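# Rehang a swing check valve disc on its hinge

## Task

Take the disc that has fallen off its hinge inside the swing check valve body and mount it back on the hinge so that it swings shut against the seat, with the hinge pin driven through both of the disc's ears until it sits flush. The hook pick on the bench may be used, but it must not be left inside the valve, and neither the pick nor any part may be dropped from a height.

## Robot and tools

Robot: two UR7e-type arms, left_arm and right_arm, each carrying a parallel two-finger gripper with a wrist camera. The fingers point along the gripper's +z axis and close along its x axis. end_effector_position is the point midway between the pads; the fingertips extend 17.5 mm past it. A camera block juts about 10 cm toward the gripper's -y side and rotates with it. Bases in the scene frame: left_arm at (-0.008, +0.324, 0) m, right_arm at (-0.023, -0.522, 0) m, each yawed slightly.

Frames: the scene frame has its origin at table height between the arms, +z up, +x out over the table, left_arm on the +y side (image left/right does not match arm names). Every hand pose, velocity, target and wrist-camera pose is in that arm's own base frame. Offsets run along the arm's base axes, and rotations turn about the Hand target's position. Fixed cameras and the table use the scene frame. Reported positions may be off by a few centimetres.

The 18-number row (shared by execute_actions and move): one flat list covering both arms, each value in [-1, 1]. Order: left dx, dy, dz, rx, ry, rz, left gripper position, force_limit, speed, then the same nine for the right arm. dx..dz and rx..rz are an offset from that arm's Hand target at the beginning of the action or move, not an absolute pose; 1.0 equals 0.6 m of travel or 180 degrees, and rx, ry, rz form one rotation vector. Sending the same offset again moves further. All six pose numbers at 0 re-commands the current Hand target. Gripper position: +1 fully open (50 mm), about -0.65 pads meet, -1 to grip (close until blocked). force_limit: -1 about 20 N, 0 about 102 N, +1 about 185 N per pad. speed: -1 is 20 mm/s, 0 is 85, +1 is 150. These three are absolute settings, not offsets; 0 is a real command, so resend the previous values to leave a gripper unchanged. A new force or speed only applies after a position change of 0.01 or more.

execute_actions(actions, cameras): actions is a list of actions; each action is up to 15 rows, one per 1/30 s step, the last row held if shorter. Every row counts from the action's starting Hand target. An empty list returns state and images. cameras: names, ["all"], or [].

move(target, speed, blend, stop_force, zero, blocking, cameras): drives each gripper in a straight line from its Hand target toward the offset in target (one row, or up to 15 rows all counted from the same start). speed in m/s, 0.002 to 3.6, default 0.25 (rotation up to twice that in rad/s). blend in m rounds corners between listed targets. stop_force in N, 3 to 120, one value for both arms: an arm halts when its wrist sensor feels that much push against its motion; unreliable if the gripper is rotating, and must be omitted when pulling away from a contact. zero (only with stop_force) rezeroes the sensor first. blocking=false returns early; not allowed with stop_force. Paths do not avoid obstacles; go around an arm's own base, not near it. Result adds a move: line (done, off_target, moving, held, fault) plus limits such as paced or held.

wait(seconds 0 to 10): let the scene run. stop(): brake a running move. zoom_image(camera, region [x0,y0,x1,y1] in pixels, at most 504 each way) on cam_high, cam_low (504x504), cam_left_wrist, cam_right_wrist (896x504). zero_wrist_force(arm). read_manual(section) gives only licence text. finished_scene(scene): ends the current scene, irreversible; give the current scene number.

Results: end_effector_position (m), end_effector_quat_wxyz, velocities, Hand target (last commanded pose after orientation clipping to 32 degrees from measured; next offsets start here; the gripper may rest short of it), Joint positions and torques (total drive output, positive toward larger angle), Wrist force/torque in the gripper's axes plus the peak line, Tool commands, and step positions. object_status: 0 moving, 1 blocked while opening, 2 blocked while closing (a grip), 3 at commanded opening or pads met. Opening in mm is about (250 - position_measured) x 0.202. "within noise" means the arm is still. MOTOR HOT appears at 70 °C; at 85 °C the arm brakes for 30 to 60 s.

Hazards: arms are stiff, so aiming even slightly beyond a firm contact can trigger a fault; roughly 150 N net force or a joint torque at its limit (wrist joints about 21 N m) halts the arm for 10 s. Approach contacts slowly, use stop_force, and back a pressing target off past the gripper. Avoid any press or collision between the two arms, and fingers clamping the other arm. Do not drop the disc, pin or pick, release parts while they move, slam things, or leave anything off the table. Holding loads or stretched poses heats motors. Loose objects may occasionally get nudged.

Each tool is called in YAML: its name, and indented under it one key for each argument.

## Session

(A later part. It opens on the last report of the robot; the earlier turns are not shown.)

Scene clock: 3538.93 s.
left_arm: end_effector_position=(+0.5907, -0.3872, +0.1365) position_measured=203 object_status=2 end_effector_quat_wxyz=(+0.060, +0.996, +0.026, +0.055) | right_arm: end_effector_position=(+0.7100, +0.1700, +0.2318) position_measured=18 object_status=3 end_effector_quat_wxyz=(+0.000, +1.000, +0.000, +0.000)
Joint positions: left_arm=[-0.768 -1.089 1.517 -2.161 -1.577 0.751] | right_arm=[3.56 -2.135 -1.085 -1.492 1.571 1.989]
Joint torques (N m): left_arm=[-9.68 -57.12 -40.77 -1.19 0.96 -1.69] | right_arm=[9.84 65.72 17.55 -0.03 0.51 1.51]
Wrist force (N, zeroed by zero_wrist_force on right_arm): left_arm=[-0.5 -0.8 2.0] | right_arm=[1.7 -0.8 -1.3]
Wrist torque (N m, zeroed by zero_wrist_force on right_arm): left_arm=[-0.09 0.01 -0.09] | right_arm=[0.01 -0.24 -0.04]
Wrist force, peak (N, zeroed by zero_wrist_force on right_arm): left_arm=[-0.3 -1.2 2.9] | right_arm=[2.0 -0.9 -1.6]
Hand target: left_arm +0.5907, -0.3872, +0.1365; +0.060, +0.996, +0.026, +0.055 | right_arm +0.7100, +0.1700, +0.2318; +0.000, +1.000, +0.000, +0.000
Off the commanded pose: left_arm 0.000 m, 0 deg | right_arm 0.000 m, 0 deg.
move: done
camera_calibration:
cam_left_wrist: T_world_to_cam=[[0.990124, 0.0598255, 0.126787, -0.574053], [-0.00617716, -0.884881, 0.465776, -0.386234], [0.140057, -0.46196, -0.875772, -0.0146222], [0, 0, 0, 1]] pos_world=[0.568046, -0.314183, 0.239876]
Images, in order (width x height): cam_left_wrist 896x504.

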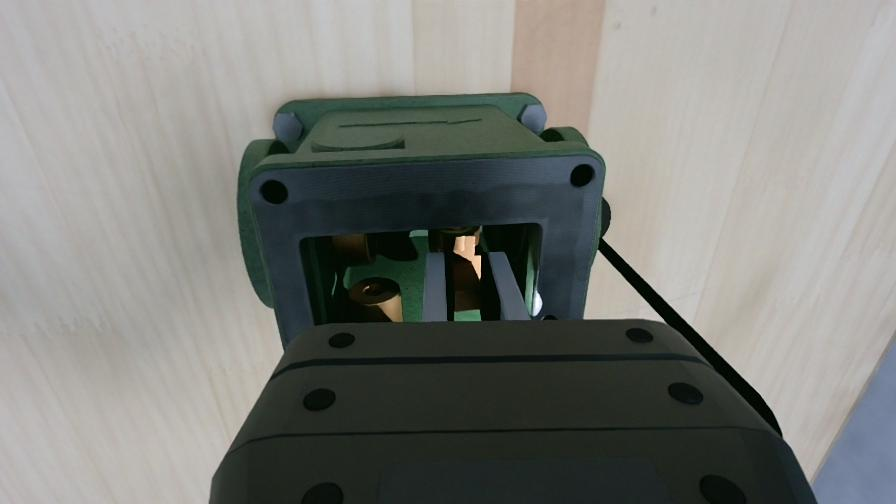

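zoom_image:
  camera: "cam_left_wrist"
  region: [430, 225, 500, 325]

Scaled by 5.040 from the camera's 896x504 image, which has a finer 1280x720 frame.

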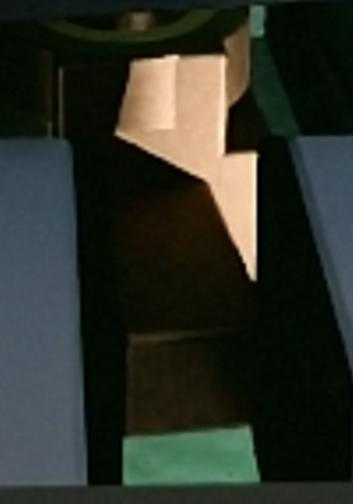

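move:
  target: [0.0004,-0.0055,-0.0175,0,0,0,-1,-0.7,-0.95,0,0,0,0,0,0,0.9,-0.55,-0.9]
  speed: 0.03
  stop_force: 6
  cameras: ["cam_left_wrist"]

zoom_image:
  camera: "cam_left_wrist"
  region: [320, 230, 500, 330]

Scene clock: 3813.87 s.
left_arm: end_effector_position=(+0.5909, -0.3905, +0.1260) position_measured=203 object_status=2 end_effector_quat_wxyz=(+0.060, +0.996, +0.026, +0.055) | right_arm: end_effector_position=(+0.7100, +0.1700, +0.2318) position_measured=18 object_status=3 end_effector_quat_wxyz=(+0.000, +1.000, +0.000, +0.000)
Joint positions: left_arm=[-0.771 -1.074 1.524 -2.182 -1.576 0.747] | right_arm=[3.56 -2.135 -1.085 -1.492 1.571 1.989]
Joint torques (N m): left_arm=[10.38 -56.71 -40.93 -1.14 0.56 1.29] | right_arm=[9.88 65.74 18.02 0.14 0.3 1.48]
Wrist force (N, zeroed by zero_wrist_force on right_arm): left_arm=[-0.4 -0.6 2.5] | right_arm=[1.7 -0.9 -1.4]
Wrist torque (N m, zeroed by zero_wrist_force on right_arm): left_arm=[-0.07 -0.01 -0.09] | right_arm=[-0.02 -0.24 -0.04]
Wrist force, peak (N, zeroed by zero_wrist_force on right_arm): left_arm=[-0.3 -1.0 2.7] | right_arm=[1.8 -0.9 -1.9]
Hand target: left_arm +0.5910, -0.3905, +0.1260; +0.060, +0.996, +0.026, +0.055 | right_arm +0.7100, +0.1700, +0.2318; +0.000, +1.000, +0.000, +0.000
Off the commanded pose: left_arm 0.000 m, 0 deg | right_arm 0.000 m, 0 deg.
move: done
camera_calibration:
cam_left_wrist: T_world_to_cam=[[0.990123, 0.0597401, 0.126839, -0.57286], [-0.00626322, -0.884928, 0.465687, -0.384207], [0.140063, -0.461881, -0.875813, -0.0253535], [0, 0, 0, 1]] pos_world=[0.568346, -0.317483, 0.229376]
Images, in order (width x height): cam_left_wrist 896x504.

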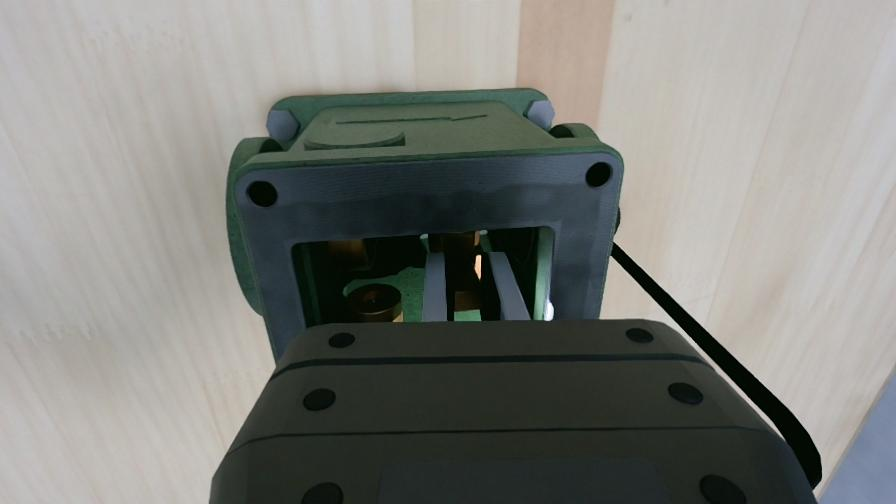

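Scaled by 2.800 from the camera's 896x504 image, which has a finer 1280x720 frame.

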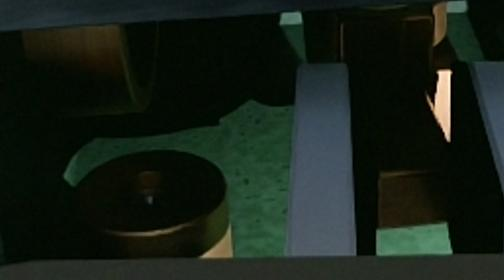

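move:
  target: [-0.01994,-0.00153,0,0,0,0,-1,-0.7,-0.95,0,0,0,0,0,0,0.9,-0.55,-0.9]
  speed: 0.03
  stop_force: 5
  cameras: ["cam_left_wrist"]

zoom_image:
  camera: "cam_left_wrist"
  region: [320, 220, 500, 330]

Scene clock: 3844.03 s.
left_arm: end_effector_position=(+0.5790, -0.3914, +0.1260) position_measured=203 object_status=2 end_effector_quat_wxyz=(+0.060, +0.996, +0.026, +0.055) | right_arm: end_effector_position=(+0.7100, +0.1700, +0.2318) position_measured=18 object_status=3 end_effector_quat_wxyz=(+0.000, +1.000, +0.000, +0.000)
Joint positions: left_arm=[-0.785 -1.094 1.556 -2.194 -1.574 0.734] | right_arm=[3.56 -2.135 -1.085 -1.492 1.571 1.989]
Joint torques (N m): left_arm=[10.38 -42.1 -40.34 -1.14 -0.74 1.33] | right_arm=[9.75 65.69 17.85 0 0.22 1.42]
Wrist force (N, zeroed by zero_wrist_force on right_arm): left_arm=[-0.1 -1.0 2.5] | right_arm=[1.8 -1.0 -1.7]
Wrist torque (N m, zeroed by zero_wrist_force on right_arm): left_arm=[-0.14 0.01 0.00] | right_arm=[-0.04 -0.25 -0.04]
Wrist force, peak (N, zeroed by zero_wrist_force on right_arm): left_arm=[0.8 -1.2 3.2] | right_arm=[1.7 -1.1 -1.9]
Hand target: left_arm +0.5790, -0.3914, +0.1260; +0.060, +0.996, +0.026, +0.055 | right_arm +0.7100, +0.1700, +0.2318; +0.000, +1.000, +0.000, +0.000
Off the commanded pose: left_arm 0.000 m, 0 deg | right_arm 0.000 m, 0 deg.
move: done
camera_calibration:
cam_left_wrist: T_world_to_cam=[[0.990123, 0.0598279, 0.126793, -0.560886], [-0.00616509, -0.884922, 0.465699, -0.385134], [0.140063, -0.461881, -0.875813, -0.0240885], [0, 0, 0, 1]] pos_world=[0.556346, -0.318383, 0.229376]
Images, in order (width x height): cam_left_wrist 896x504.

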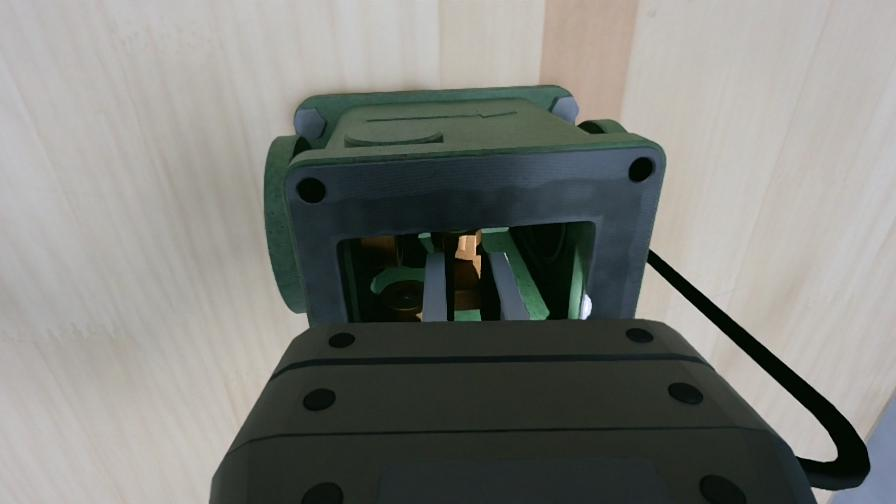

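Scaled by 2.800 from the camera's 896x504 image, which has a finer 1280x720 frame.

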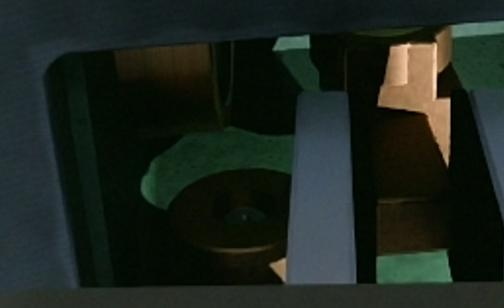

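execute_actions:
  actions: []

Scene clock: 3873.43 s.
left_arm: end_effector_position=(+0.5790, -0.3914, +0.1260) position_measured=203 object_status=2 end_effector_quat_wxyz=(+0.060, +0.996, +0.026, +0.055) | right_arm: end_effector_position=(+0.7100, +0.1700, +0.2318) position_measured=18 object_status=3 end_effector_quat_wxyz=(+0.000, +1.000, +0.000, +0.000)
Joint positions: left_arm=[-0.785 -1.094 1.556 -2.194 -1.574 0.734] | right_arm=[3.56 -2.135 -1.085 -1.492 1.571 1.989]
Joint velocities: within noise
Joint torques (N m): left_arm=[10.33 -41.86 -40.65 -1.13 -0.98 1.3] | right_arm=[8.69 67.02 18.35 0.01 0.04 1.53]
Wrist force (N, zeroed by zero_wrist_force on right_arm): left_arm=[-0.3 -0.9 1.6] | right_arm=[1.9 -1.0 -1.6]
Wrist torque (N m, zeroed by zero_wrist_force on right_arm): left_arm=[-0.13 0.06 0.00] | right_arm=[-0.02 -0.27 -0.03]
Wrist force, peak (N, zeroed by zero_wrist_force on right_arm): left_arm=[-0.6 -1.2 3.1] | right_arm=[1.9 -1.0 -1.6]
Hand target: left_arm +0.5790, -0.3914, +0.1260; +0.060, +0.996, +0.026, +0.055 | right_arm +0.7100, +0.1700, +0.2318; +0.000, +1.000, +0.000, +0.000
Tool commands: left_gripper/position=-1.0 left_gripper/force_limit=-0.7 left_gripper/speed=-0.95 right_gripper/position=+0.9 right_gripper/force_limit=-0.55 right_gripper/speed=-0.9
Off the commanded pose: left_arm 0.000 m, 0 deg | right_arm 0.000 m, 0 deg.
camera_calibration:
cam_left_wrist: T_world_to_cam=[[0.990123, 0.0598279, 0.126793, -0.560886], [-0.00616509, -0.884922, 0.465699, -0.385134], [0.140063, -0.461881, -0.875813, -0.0240885], [0, 0, 0, 1]] pos_world=[0.556346, -0.318383, 0.229376]
cam_right_wrist: T_world_to_cam=[[0.999857, -0.0145684, 0.00858369, -0.704742], [-0.0166443, -0.937453, 0.347713, 0.104085], [0.00298116, -0.347806, -0.937562, 0.401383], [0, 0, 0, 1]] pos_world=[0.705177, 0.226911, 0.346179]

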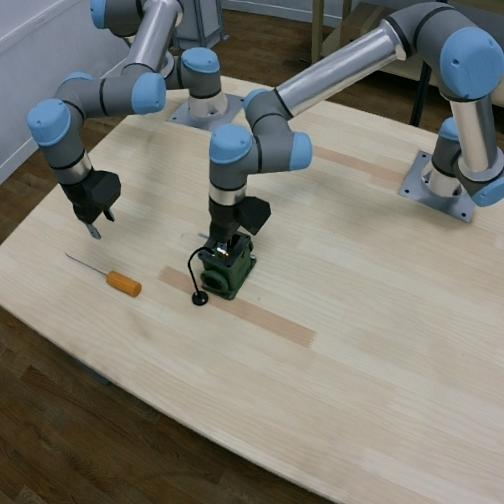

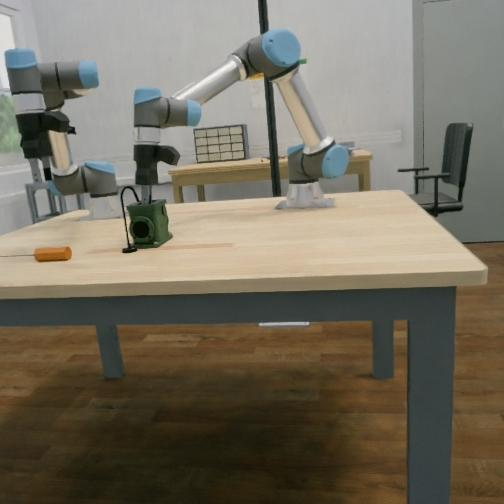

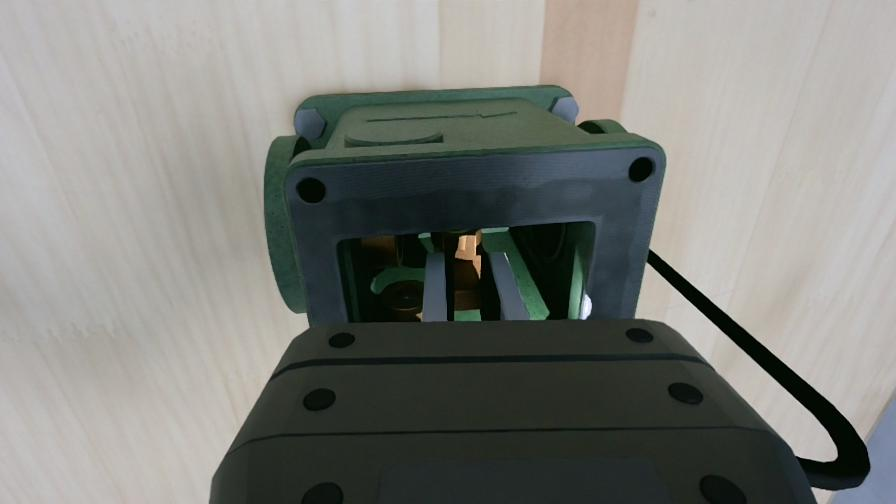

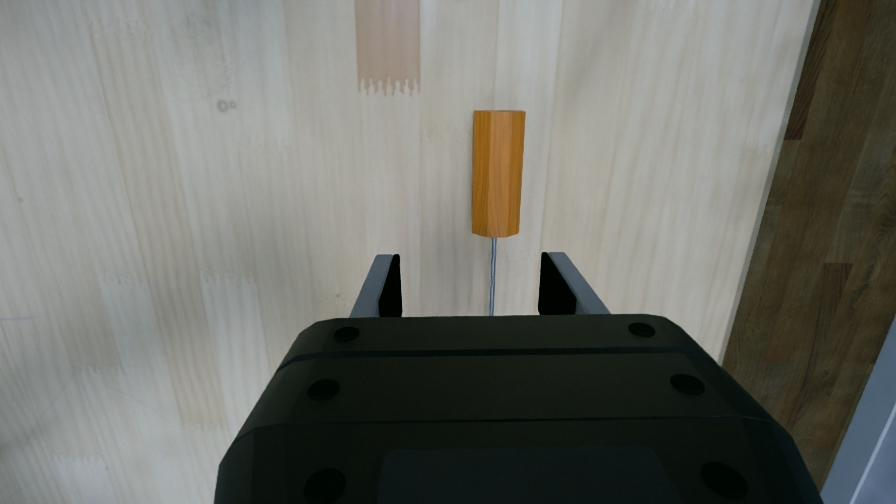

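move:
  target: [-0.016617, -0.001278, 0, 0,0,0, -1, -0.7, -0.95, 0,0,0,0,0,0, 0.9, -0.55, -0.9]
  speed: 0.02
  stop_force: 5
  cameras: ["cam_left_wrist"]

zoom_image:
  camera: "cam_left_wrist"
  region: [320, 200, 600, 340]

Scene clock: 3879.70 s.
left_arm: end_effector_position=(+0.5761, -0.3915, +0.1259) position_measured=203 object_status=2 end_effector_quat_wxyz=(+0.060, +0.996, +0.026, +0.055) | right_arm: end_effector_position=(+0.7100, +0.1700, +0.2318) position_measured=18 object_status=3 end_effector_quat_wxyz=(+0.000, +1.000, +0.000, +0.000)
Joint positions: left_arm=[-0.788 -1.099 1.563 -2.196 -1.573 0.73] | right_arm=[3.56 -2.135 -1.085 -1.492 1.571 1.989]
Joint torques (N m): left_arm=[10.41 -51.44 -29.32 -0.95 -1.62 0.15] | right_arm=[9.33 66.66 17.06 -0.03 -0.01 1.49]
Wrist force (N, zeroed by zero_wrist_force on right_arm): left_arm=[0.6 -0.9 2.3] | right_arm=[1.6 -1.2 -1.6]
Wrist torque (N m, zeroed by zero_wrist_force on right_arm): left_arm=[-0.14 0.03 -0.01] | right_arm=[-0.06 -0.22 -0.03]
Wrist force, peak (N, zeroed by zero_wrist_force on right_arm): left_arm=[5.6 -2.4 2.8] | right_arm=[1.8 -1.1 -1.9]
Hand target: left_arm +0.5761, -0.3915, +0.1259; +0.060, +0.996, +0.026, +0.055 (not the last commanded pose) | right_arm +0.7100, +0.1700, +0.2318; +0.000, +1.000, +0.000, +0.000
Off the commanded pose: left_arm 0.007 m, 0 deg | right_arm 0.000 m, 0 deg.
move: contact (left_arm)
camera_calibration:
cam_left_wrist: T_world_to_cam=[[0.990124, 0.0599157, 0.126747, -0.55807], [-0.00606696, -0.884916, 0.465711, -0.385295], [0.140064, -0.461881, -0.875813, -0.0237425], [0, 0, 0, 1]] pos_world=[0.553546, -0.318483, 0.229376]
Images, in order (width x height): cam_left_wrist 896x504.

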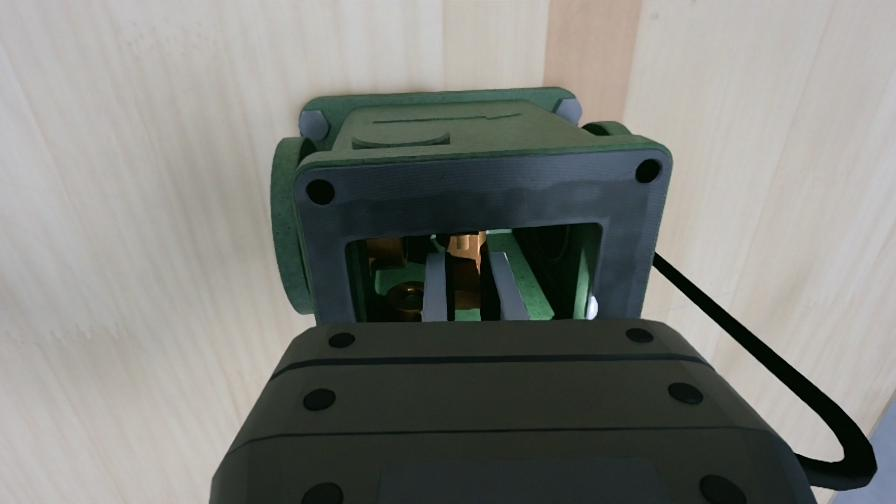

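Scaled by 1.800 from the camera's 896x504 image, which has a finer 1280x720 frame.

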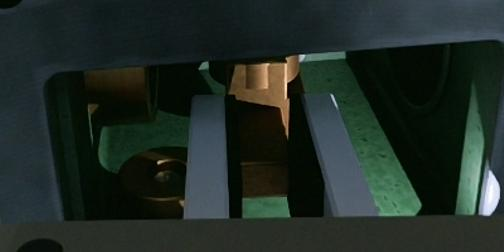

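zoom_image:
  camera: "cam_left_wrist"
  region: [350, 215, 490, 325]

zoom_image:
  camera: "cam_left_wrist"
  region: [430, 220, 510, 290]

Scaled by 3.600 from the camera's 896x504 image, which has a finer 1280x720 frame.

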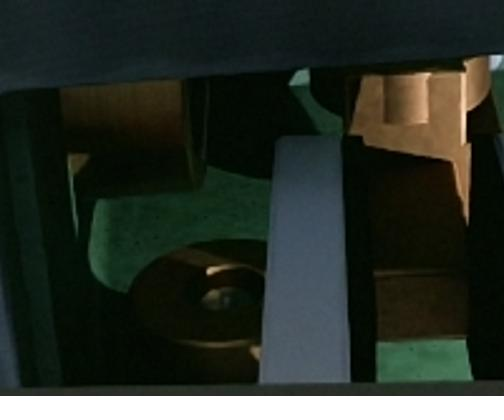

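Scaled by 6.300 from the camera's 896x504 image, which has a finer 1280x720 frame.

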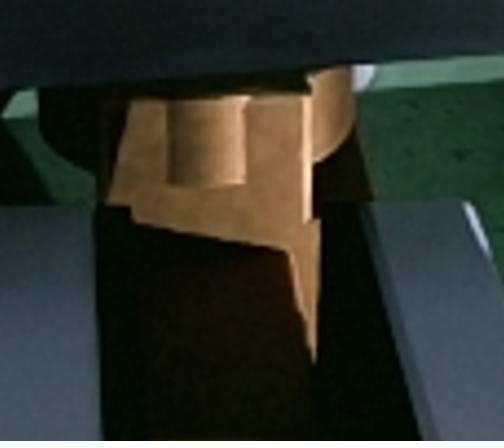

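move:
  target: [-0.008333, -0.000639, 0, 0,0,0, -1, -0.7, -0.95, 0,0,0,0,0,0, 0.9, -0.55, -0.9]
  speed: 0.01
  stop_force: 9
  cameras: ["cam_left_wrist"]

zoom_image:
  camera: "cam_left_wrist"
  region: [350, 215, 490, 325]

Scene clock: 3930.63 s.
left_arm: end_effector_position=(+0.5738, -0.3916, +0.1260) position_measured=203 object_status=2 end_effector_quat_wxyz=(+0.060, +0.996, +0.026, +0.055) | right_arm: end_effector_position=(+0.7100, +0.1700, +0.2318) position_measured=18 object_status=3 end_effector_quat_wxyz=(+0.000, +1.000, +0.000, +0.000)
Joint positions: left_arm=[-0.791 -1.103 1.57 -2.199 -1.573 0.727] | right_arm=[3.56 -2.135 -1.085 -1.492 1.571 1.989]
Joint torques (N m): left_arm=[7.97 -41.67 -39.03 -0.27 -3.66 1.23] | right_arm=[9.46 66.51 18.03 -0.14 -0.12 1.52]
Wrist force (N, zeroed by zero_wrist_force on right_arm): left_arm=[6.8 -0.5 4.8] | right_arm=[1.7 -1.0 -1.3]
Wrist torque (N m, zeroed by zero_wrist_force on right_arm): left_arm=[-0.07 0.31 -0.09] | right_arm=[-0.03 -0.23 -0.04]
Wrist force, peak (N, zeroed by zero_wrist_force on right_arm): left_arm=[9.5 -1.5 3.5] | right_arm=[1.8 -1.0 -1.7]
Hand target: left_arm +0.5738, -0.3916, +0.1260; +0.060, +0.996, +0.026, +0.055 (not the last commanded pose) | right_arm +0.7100, +0.1700, +0.2318; +0.000, +1.000, +0.000, +0.000
Off the commanded pose: left_arm 0.003 m, 0 deg | right_arm 0.000 m, 0 deg.
move: contact (left_arm)
camera_calibration:
cam_left_wrist: T_world_to_cam=[[0.990097, 0.0600944, 0.126875, -0.555646], [-0.00596928, -0.884911, 0.465722, -0.385453], [0.14026, -0.461867, -0.875789, -0.0235621], [0, 0, 0, 1]] pos_world=[0.551147, -0.318583, 0.229376]
Images, in order (width x height): cam_left_wrist 896x504.

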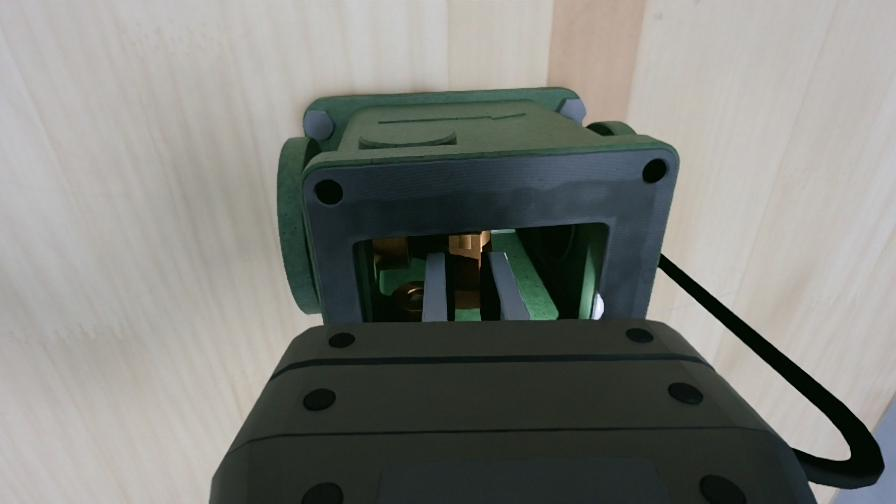

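Scaled by 3.600 from the camera's 896x504 image, which has a finer 1280x720 frame.

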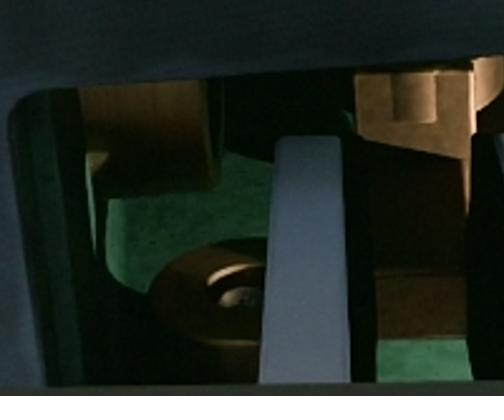

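move:
  target: [0.008333, 0.000639, 0, 0,0,0, -1, -0.7, -0.95, 0,0,0,0,0,0, 0.9, -0.55, -0.9]
  speed: 0.03
  cameras: ["cam_left_wrist"]

zoom_image:
  camera: "cam_left_wrist"
  region: [350, 215, 490, 325]

Scene clock: 3956.83 s.
left_arm: end_effector_position=(+0.5789, -0.3912, +0.1260) position_measured=203 object_status=2 end_effector_quat_wxyz=(+0.060, +0.996, +0.026, +0.055) | right_arm: end_effector_position=(+0.7100, +0.1700, +0.2318) position_measured=18 object_status=3 end_effector_quat_wxyz=(+0.000, +1.000, +0.000, +0.000)
Joint positions: left_arm=[-0.785 -1.095 1.556 -2.194 -1.574 0.733] | right_arm=[3.56 -2.135 -1.085 -1.492 1.571 1.989]
Joint torques (N m): left_arm=[3.09 -51.98 -28.08 -2.05 -1.3 0.26] | right_arm=[8.59 66.39 18.45 -0.11 -0.26 1.57]
Wrist force (N, zeroed by zero_wrist_force on right_arm): left_arm=[-0.5 -0.7 2.3] | right_arm=[1.6 -1.1 -1.3]
Wrist torque (N m, zeroed by zero_wrist_force on right_arm): left_arm=[-0.09 0.01 0.00] | right_arm=[-0.04 -0.22 -0.04]
Wrist force, peak (N, zeroed by zero_wrist_force on right_arm): left_arm=[7.1 -0.6 5.0] | right_arm=[1.9 -0.9 -1.8]
Hand target: left_arm +0.5788, -0.3912, +0.1260; +0.060, +0.996, +0.026, +0.055 | right_arm +0.7100, +0.1700, +0.2318; +0.000, +1.000, +0.000, +0.000
Off the commanded pose: left_arm 0.000 m, 0 deg | right_arm 0.000 m, 0 deg.
move: done
camera_calibration:
cam_left_wrist: T_world_to_cam=[[0.990097, 0.0600944, 0.126875, -0.560719], [-0.00596928, -0.884911, 0.465722, -0.385068], [0.14026, -0.461867, -0.875789, -0.0240927], [0, 0, 0, 1]] pos_world=[0.556247, -0.318183, 0.229376]
Images, in order (width x height): cam_left_wrist 896x504.

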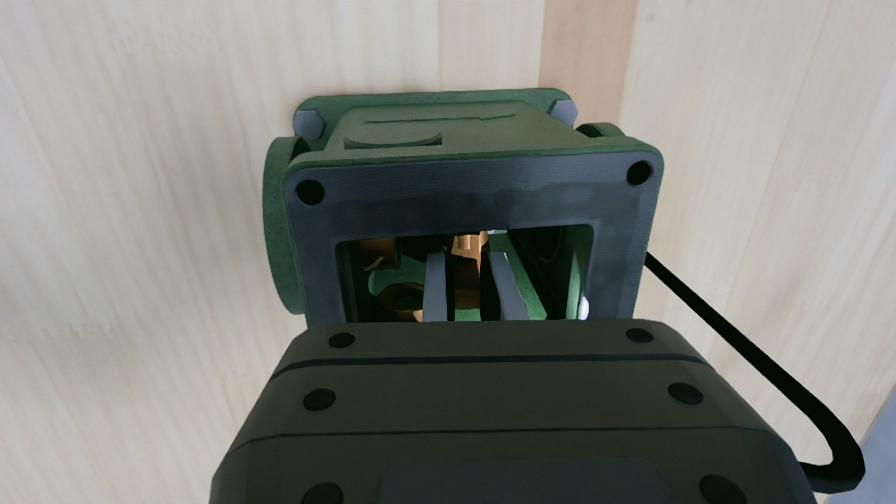

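Scaled by 3.600 from the camera's 896x504 image, which has a finer 1280x720 frame.

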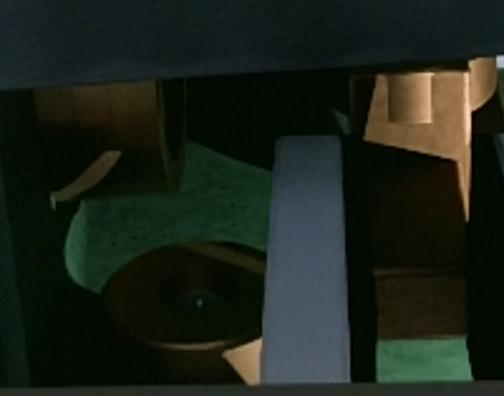

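move:
  target: [0, 0.001667, 0, 0,0,0, -1, -0.7, -0.95, 0,0,0,0,0,0, 0.9, -0.55, -0.9]
  speed: 0.03

move:
  target: [-0.016617, -0.001278, 0, 0,0,0, -1, -0.7, -0.95, 0,0,0,0,0,0, 0.9, -0.55, -0.9]
  speed: 0.01
  stop_force: 6
  cameras: ["cam_left_wrist"]

zoom_image:
  camera: "cam_left_wrist"
  region: [350, 215, 490, 325]

Scene clock: 3985.70 s.
left_arm: end_effector_position=(+0.5788, -0.3902, +0.1260) position_measured=203 object_status=2 end_effector_quat_wxyz=(+0.060, +0.996, +0.026, +0.055) | right_arm: end_effector_position=(+0.7100, +0.1700, +0.2318) position_measured=18 object_status=3 end_effector_quat_wxyz=(+0.000, +1.000, +0.000, +0.000)
Joint positions: left_arm=[-0.784 -1.096 1.558 -2.195 -1.574 0.734] | right_arm=[3.56 -2.135 -1.085 -1.492 1.571 1.989]
Joint torques (N m): left_arm=[10.41 -54.23 -25.91 -7.01 -1.47 1.07] | right_arm=[8.48 66.47 18.74 0.06 -0.41 1.56]
Wrist force (N, zeroed by zero_wrist_force on right_arm): left_arm=[-0.5 -0.7 2.0] | right_arm=[1.7 -1.1 -1.5]
Wrist torque (N m, zeroed by zero_wrist_force on right_arm): left_arm=[-0.09 0.00 0.00] | right_arm=[-0.04 -0.23 -0.04]
Wrist force, peak (N, zeroed by zero_wrist_force on right_arm): left_arm=[-0.5 -0.9 2.6] | right_arm=[1.9 -1.2 -1.6]
Hand target: left_arm +0.5788, -0.3902, +0.1260; +0.060, +0.996, +0.026, +0.055 | right_arm +0.7100, +0.1700, +0.2318; +0.000, +1.000, +0.000, +0.000
Off the commanded pose: left_arm 0.000 m, 0 deg | right_arm 0.000 m, 0 deg.
move: done

Scene clock: 3987.13 s.
left_arm: end_effector_position=(+0.5742, -0.3906, +0.1260) position_measured=203 object_status=2 end_effector_quat_wxyz=(+0.060, +0.996, +0.026, +0.055) | right_arm: end_effector_position=(+0.7100, +0.1700, +0.2318) position_measured=18 object_status=3 end_effector_quat_wxyz=(+0.000, +1.000, +0.000, +0.000)
Joint positions: left_arm=[-0.79 -1.104 1.571 -2.199 -1.573 0.729] | right_arm=[3.56 -2.135 -1.085 -1.492 1.571 1.989]
Joint torques (N m): left_arm=[9.66 -42.03 -39.47 -0.42 -2.92 1.46] | right_arm=[8.79 66.42 17.99 0 -0.51 1.41]
Wrist force (N, zeroed by zero_wrist_force on right_arm): left_arm=[4.6 -0.3 3.5] | right_arm=[1.7 -1.0 -1.5]
Wrist torque (N m, zeroed by zero_wrist_force on right_arm): left_arm=[-0.08 0.19 -0.07] | right_arm=[-0.03 -0.24 -0.03]
Wrist force, peak (N, zeroed by zero_wrist_force on right_arm): left_arm=[6.4 -0.9 3.9] | right_arm=[1.7 -1.2 -1.6]
Hand target: left_arm +0.5742, -0.3906, +0.1260; +0.060, +0.996, +0.026, +0.055 (not the last commanded pose) | right_arm +0.7100, +0.1700, +0.2318; +0.000, +1.000, +0.000, +0.000
Off the commanded pose: left_arm 0.005 m, 0 deg | right_arm 0.000 m, 0 deg.
move: contact (left_arm)
camera_calibration:
cam_left_wrist: T_world_to_cam=[[0.990081, 0.0601458, 0.126972, -0.5561], [-0.00597587, -0.88489, 0.465762, -0.384564], [0.14037, -0.461901, -0.875753, -0.0232358], [0, 0, 0, 1]] pos_world=[0.551548, -0.317583, 0.229376]
Images, in order (width x height): cam_left_wrist 896x504.

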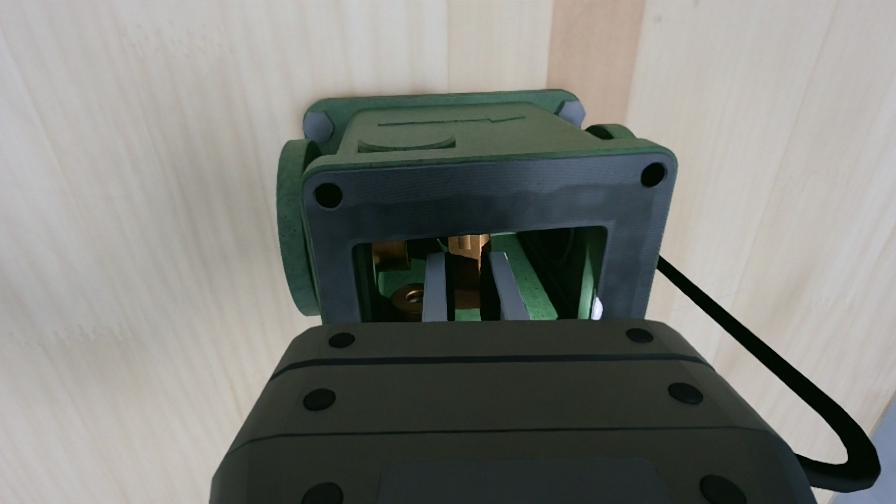

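Scaled by 3.600 from the camera's 896x504 image, which has a finer 1280x720 frame.

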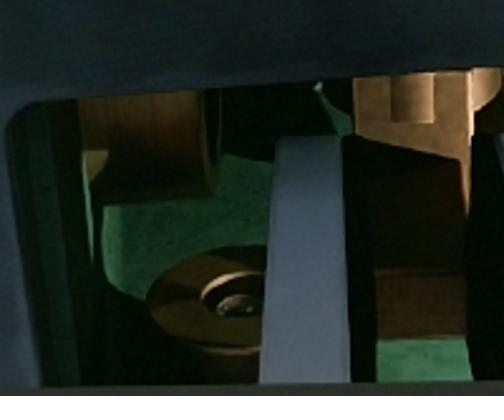

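move:
  target: [0,0,0, 0,0,0, -1, -0.7, -0.95, -0.2292, 0.1833, 0.0137, 0.2222, 0, 0, 0.9, -0.55, -0.9]
  speed: 0.15
  cameras: ["cam_right_wrist", "cam_high"]

Scene clock: 4024.50 s.
left_arm: end_effector_position=(+0.5742, -0.3906, +0.1260) position_measured=203 object_status=2 end_effector_quat_wxyz=(+0.060, +0.996, +0.026, +0.055) | right_arm: end_effector_position=(+0.5724, +0.2801, +0.2400) position_measured=18 object_status=3 end_effector_quat_wxyz=(-0.342, +0.940, +0.000, +0.000)
Joint positions: left_arm=[-0.79 -1.104 1.571 -2.199 -1.573 0.729] | right_arm=[3.568 -1.853 -1.723 -0.803 2.196 2.106]
Joint torques (N m): left_arm=[7.7 -42 -38.44 -0.67 -2.36 1.32] | right_arm=[-7.57 37.35 39.43 1.76 1.72 -1.5]
Wrist force (N, zeroed by zero_wrist_force on right_arm): left_arm=[4.2 -0.2 4.3] | right_arm=[0.8 -0.5 -0.9]
Wrist torque (N m, zeroed by zero_wrist_force on right_arm): left_arm=[-0.06 0.24 -0.07] | right_arm=[0.12 -0.14 -0.09]
Wrist force, peak (N, zeroed by zero_wrist_force on right_arm): left_arm=[4.8 -0.4 4.1] | right_arm=[3.0 0.1 -1.4]
Hand target: left_arm +0.5742, -0.3906, +0.1260; +0.060, +0.996, +0.026, +0.055 | right_arm +0.5725, +0.2800, +0.2400; -0.342, +0.940, +0.000, +0.000
Off the commanded pose: left_arm 0.000 m, 0 deg | right_arm 0.000 m, 0 deg.
move: done
camera_calibration:
cam_right_wrist: T_world_to_cam=[[0.999859, -0.0165497, -0.00284448, -0.562321], [-0.0165432, -0.941716, -0.336001, 0.367296], [0.00288204, 0.336001, -0.941857, 0.25727], [0, 0, 0, 1]] pos_world=[0.567577, 0.250139, 0.364124]
Images, in order (width x height): cam_high 504x504, cam_right_wrist 896x504.

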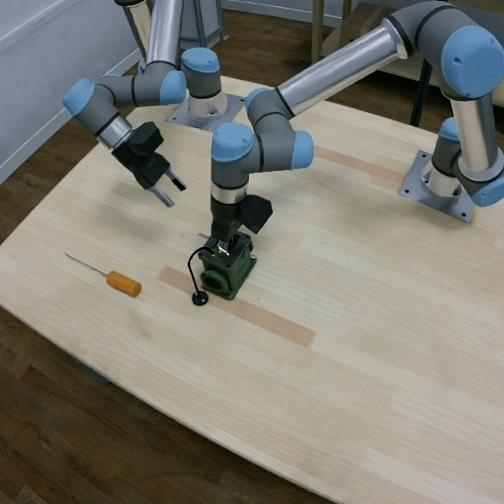

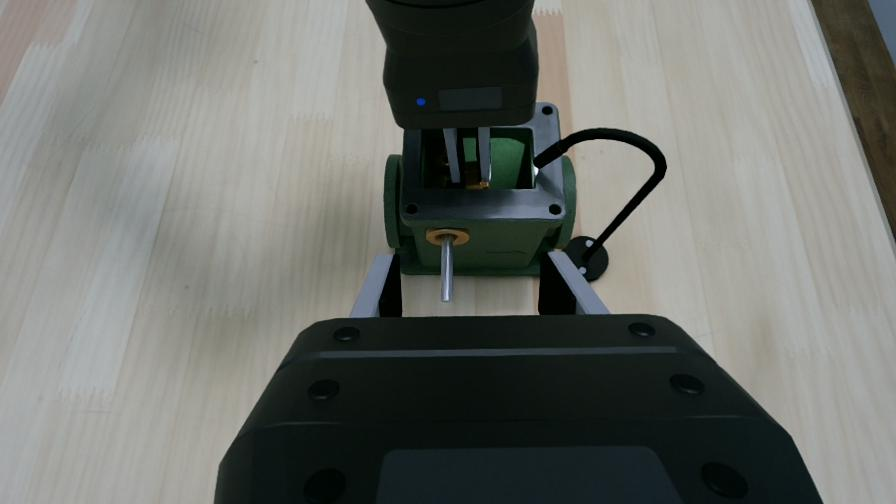

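zoom_image:
  camera: "cam_right_wrist"
  region: [400, 110, 580, 230]

Scaled by 2.800 from the camera's 896x504 image, which has a finer 1280x720 frame.

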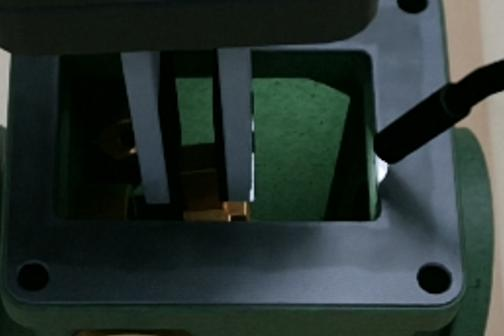

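move:
  target: [0,0,0, 0,0,0, -1, -0.7, -0.95, 0, 0.1028, -0.1055, 0, 0, 0, 0.9, -0.55, -0.9]
  speed: 0.1
  cameras: ["cam_right_wrist"]

zoom_image:
  camera: "cam_right_wrist"
  region: [360, 130, 600, 300]

Scene clock: 4035.60 s.
left_arm: end_effector_position=(+0.5742, -0.3906, +0.1260) position_measured=203 object_status=2 end_effector_quat_wxyz=(+0.060, +0.996, +0.026, +0.055) | right_arm: end_effector_position=(+0.5724, +0.3417, +0.1766) position_measured=18 object_status=3 end_effector_quat_wxyz=(-0.342, +0.940, +0.000, +0.000)
Joint positions: left_arm=[-0.79 -1.104 1.571 -2.199 -1.573 0.729] | right_arm=[3.663 -1.97 -1.759 -0.588 2.162 2.214]
Joint torques (N m): left_arm=[9.1 -41.68 -37.17 -0.96 -2.19 1.16] | right_arm=[-9.95 55.26 39.29 0.76 3.14 -1.54]
Wrist force (N, zeroed by zero_wrist_force on right_arm): left_arm=[4.4 -0.1 2.7] | right_arm=[1.1 -0.7 -1.0]
Wrist torque (N m, zeroed by zero_wrist_force on right_arm): left_arm=[-0.08 0.23 -0.07] | right_arm=[0.10 -0.18 -0.07]
Wrist force, peak (N, zeroed by zero_wrist_force on right_arm): left_arm=[4.8 -0.7 4.0] | right_arm=[1.0 -1.4 -3.1]
Hand target: left_arm +0.5742, -0.3906, +0.1260; +0.060, +0.996, +0.026, +0.055 | right_arm +0.5725, +0.3417, +0.1767; -0.342, +0.940, +0.000, +0.000
Off the commanded pose: left_arm 0.000 m, 0 deg | right_arm 0.000 m, 0 deg.
move: done
camera_calibration:
cam_right_wrist: T_world_to_cam=[[0.999858, -0.0166095, -0.00297292, -0.561422], [-0.0166427, -0.941715, -0.335999, 0.404153], [0.00278114, 0.336001, -0.941858, 0.176882], [0, 0, 0, 1]] pos_world=[0.567576, 0.311839, 0.300723]
Images, in order (width x height): cam_right_wrist 896x504.

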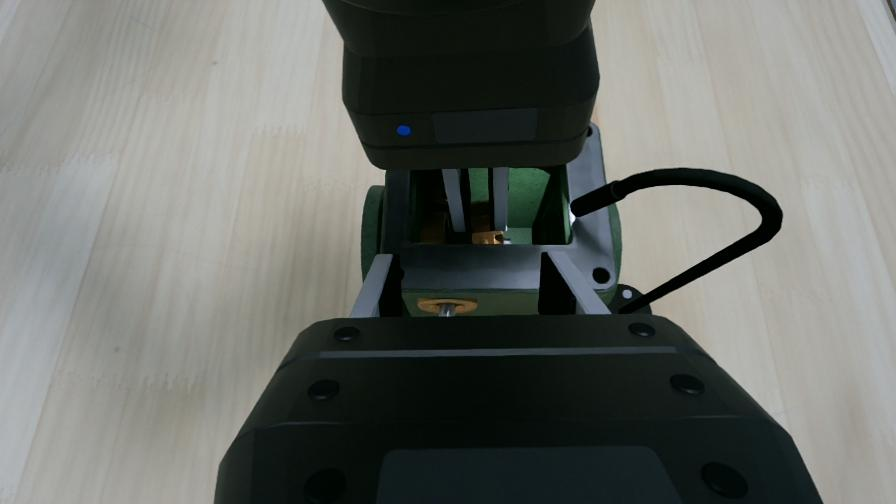

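Scaled by 2.100 from the camera's 896x504 image, which has a finer 1280x720 frame.

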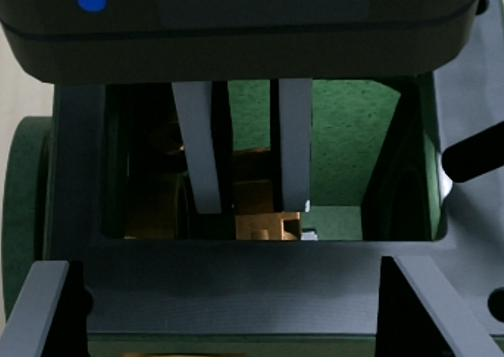

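zoom_image:
  camera: "cam_right_wrist"
  region: [410, 190, 530, 260]

Scaled by 4.200 from the camera's 896x504 image, which has a finer 1280x720 frame.

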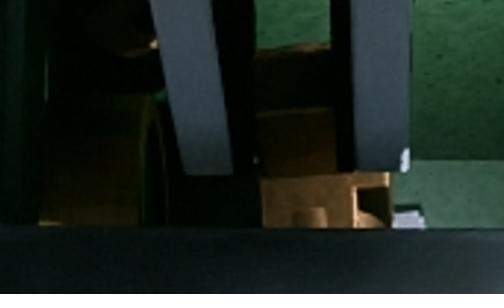

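move:
  target: [0,0,0, 0,0,0, -1, -0.7, -0.95, 0, -0.0053, -0.0050, -0.0333, 0, 0, 0.9, -0.55, -0.9]
  speed: 0.1
  cameras: ["cam_right_wrist"]

zoom_image:
  camera: "cam_right_wrist"
  region: [410, 190, 530, 270]

Scene clock: 4167.43 s.
left_arm: end_effector_position=(+0.5742, -0.3906, +0.1260) position_measured=203 object_status=2 end_effector_quat_wxyz=(+0.060, +0.996, +0.026, +0.055) | right_arm: end_effector_position=(+0.5725, +0.3387, +0.1739) position_measured=18 object_status=3 end_effector_quat_wxyz=(-0.293, +0.956, +0.000, +0.000)
Joint positions: left_arm=[-0.79 -1.104 1.571 -2.199 -1.573 0.729] | right_arm=[3.69 -1.954 -1.726 -0.694 2.068 2.206]
Joint torques (N m): left_arm=[8.82 -41.83 -34.5 -1.2 -2.08 1.16] | right_arm=[-9.63 43.49 15.1 7.91 2.96 -0.35]
Wrist force (N, zeroed by zero_wrist_force on right_arm): left_arm=[4.8 -0.3 2.7] | right_arm=[1.1 -1.0 -1.2]
Wrist torque (N m, zeroed by zero_wrist_force on right_arm): left_arm=[-0.10 0.18 -0.06] | right_arm=[0.06 -0.18 -0.09]
Wrist force, peak (N, zeroed by zero_wrist_force on right_arm): left_arm=[4.7 -0.5 4.2] | right_arm=[1.0 -0.9 -1.6]
Hand target: left_arm +0.5742, -0.3906, +0.1260; +0.060, +0.996, +0.026, +0.055 | right_arm +0.5725, +0.3385, +0.1737; -0.292, +0.956, +0.000, +0.000
Off the commanded pose: left_arm 0.000 m, 0 deg | right_arm 0.000 m, 0 deg.
move: done
camera_calibration:
cam_right_wrist: T_world_to_cam=[[0.999863, -0.016538, -0.000741651, -0.562055], [-0.0162454, -0.971584, -0.236137, 0.392918], [0.00318465, 0.236117, -0.971719, 0.214178], [0, 0, 0, 1]] pos_world=[0.567678, 0.321886, 0.300486]
Images, in order (width x height): cam_right_wrist 896x504.

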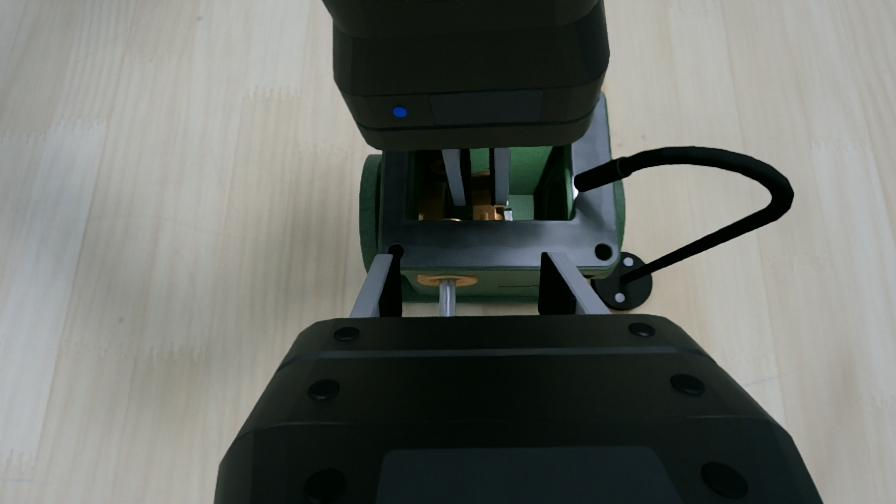

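Scaled by 4.200 from the camera's 896x504 image, which has a finer 1280x720 frame.

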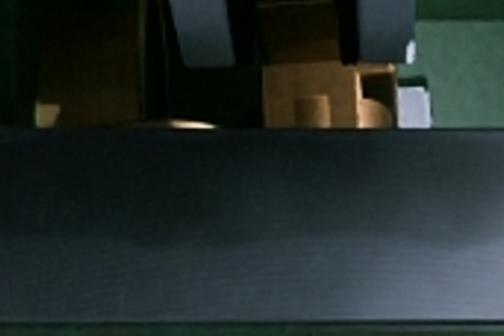

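move:
  target: [0,0,0, 0,0,0, -1, -0.7, -0.95, 0, -0.0055, -0.0018, -0.0333, 0, 0, 0.9, -0.55, -0.9]
  speed: 0.1
  cameras: ["cam_right_wrist"]

zoom_image:
  camera: "cam_right_wrist"
  region: [410, 170, 530, 250]

Scene clock: 4180.60 s.
left_arm: end_effector_position=(+0.5742, -0.3906, +0.1260) position_measured=203 object_status=2 end_effector_quat_wxyz=(+0.060, +0.996, +0.026, +0.055) | right_arm: end_effector_position=(+0.5725, +0.3354, +0.1728) position_measured=18 object_status=3 end_effector_quat_wxyz=(-0.242, +0.970, +0.000, +0.000)
Joint positions: left_arm=[-0.79 -1.104 1.571 -2.199 -1.573 0.729] | right_arm=[3.719 -1.943 -1.689 -0.798 1.976 2.206]
Joint torques (N m): left_arm=[8.31 -41.11 -35.63 -1.36 -1.62 1.19] | right_arm=[-9.63 47.23 14.77 7.84 2.73 0.87]
Wrist force (N, zeroed by zero_wrist_force on right_arm): left_arm=[4.5 -0.2 2.8] | right_arm=[1.2 -1.0 -1.3]
Wrist torque (N m, zeroed by zero_wrist_force on right_arm): left_arm=[-0.10 0.22 -0.07] | right_arm=[0.07 -0.18 -0.10]
Wrist force, peak (N, zeroed by zero_wrist_force on right_arm): left_arm=[4.6 -0.4 4.3] | right_arm=[0.8 -1.6 -1.6]
Hand target: left_arm +0.5742, -0.3906, +0.1260; +0.060, +0.996, +0.026, +0.055 | right_arm +0.5725, +0.3352, +0.1726; -0.242, +0.970, +0.000, +0.000
Off the commanded pose: left_arm 0.000 m, 0 deg | right_arm 0.000 m, 0 deg.
move: done
camera_calibration:
cam_right_wrist: T_world_to_cam=[[0.99986, -0.0167096, 0.000861968, -0.562312], [-0.0164453, -0.990928, -0.133384, 0.378246], [0.00308294, 0.133351, -0.991064, 0.251808], [0, 0, 0, 1]] pos_world=[0.567678, 0.33184, 0.300494]
Images, in order (width x height): cam_right_wrist 896x504.

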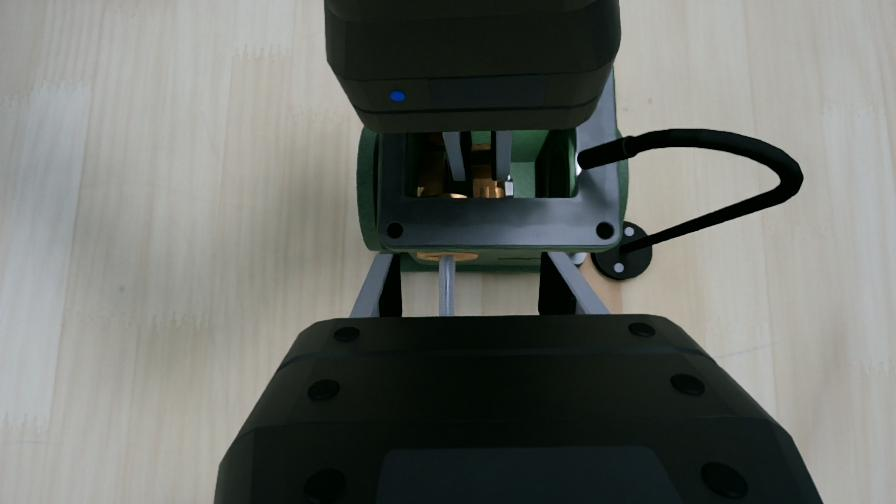

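Scaled by 4.200 from the camera's 896x504 image, which has a finer 1280x720 frame.

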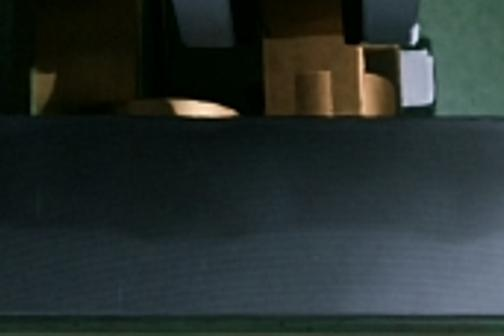

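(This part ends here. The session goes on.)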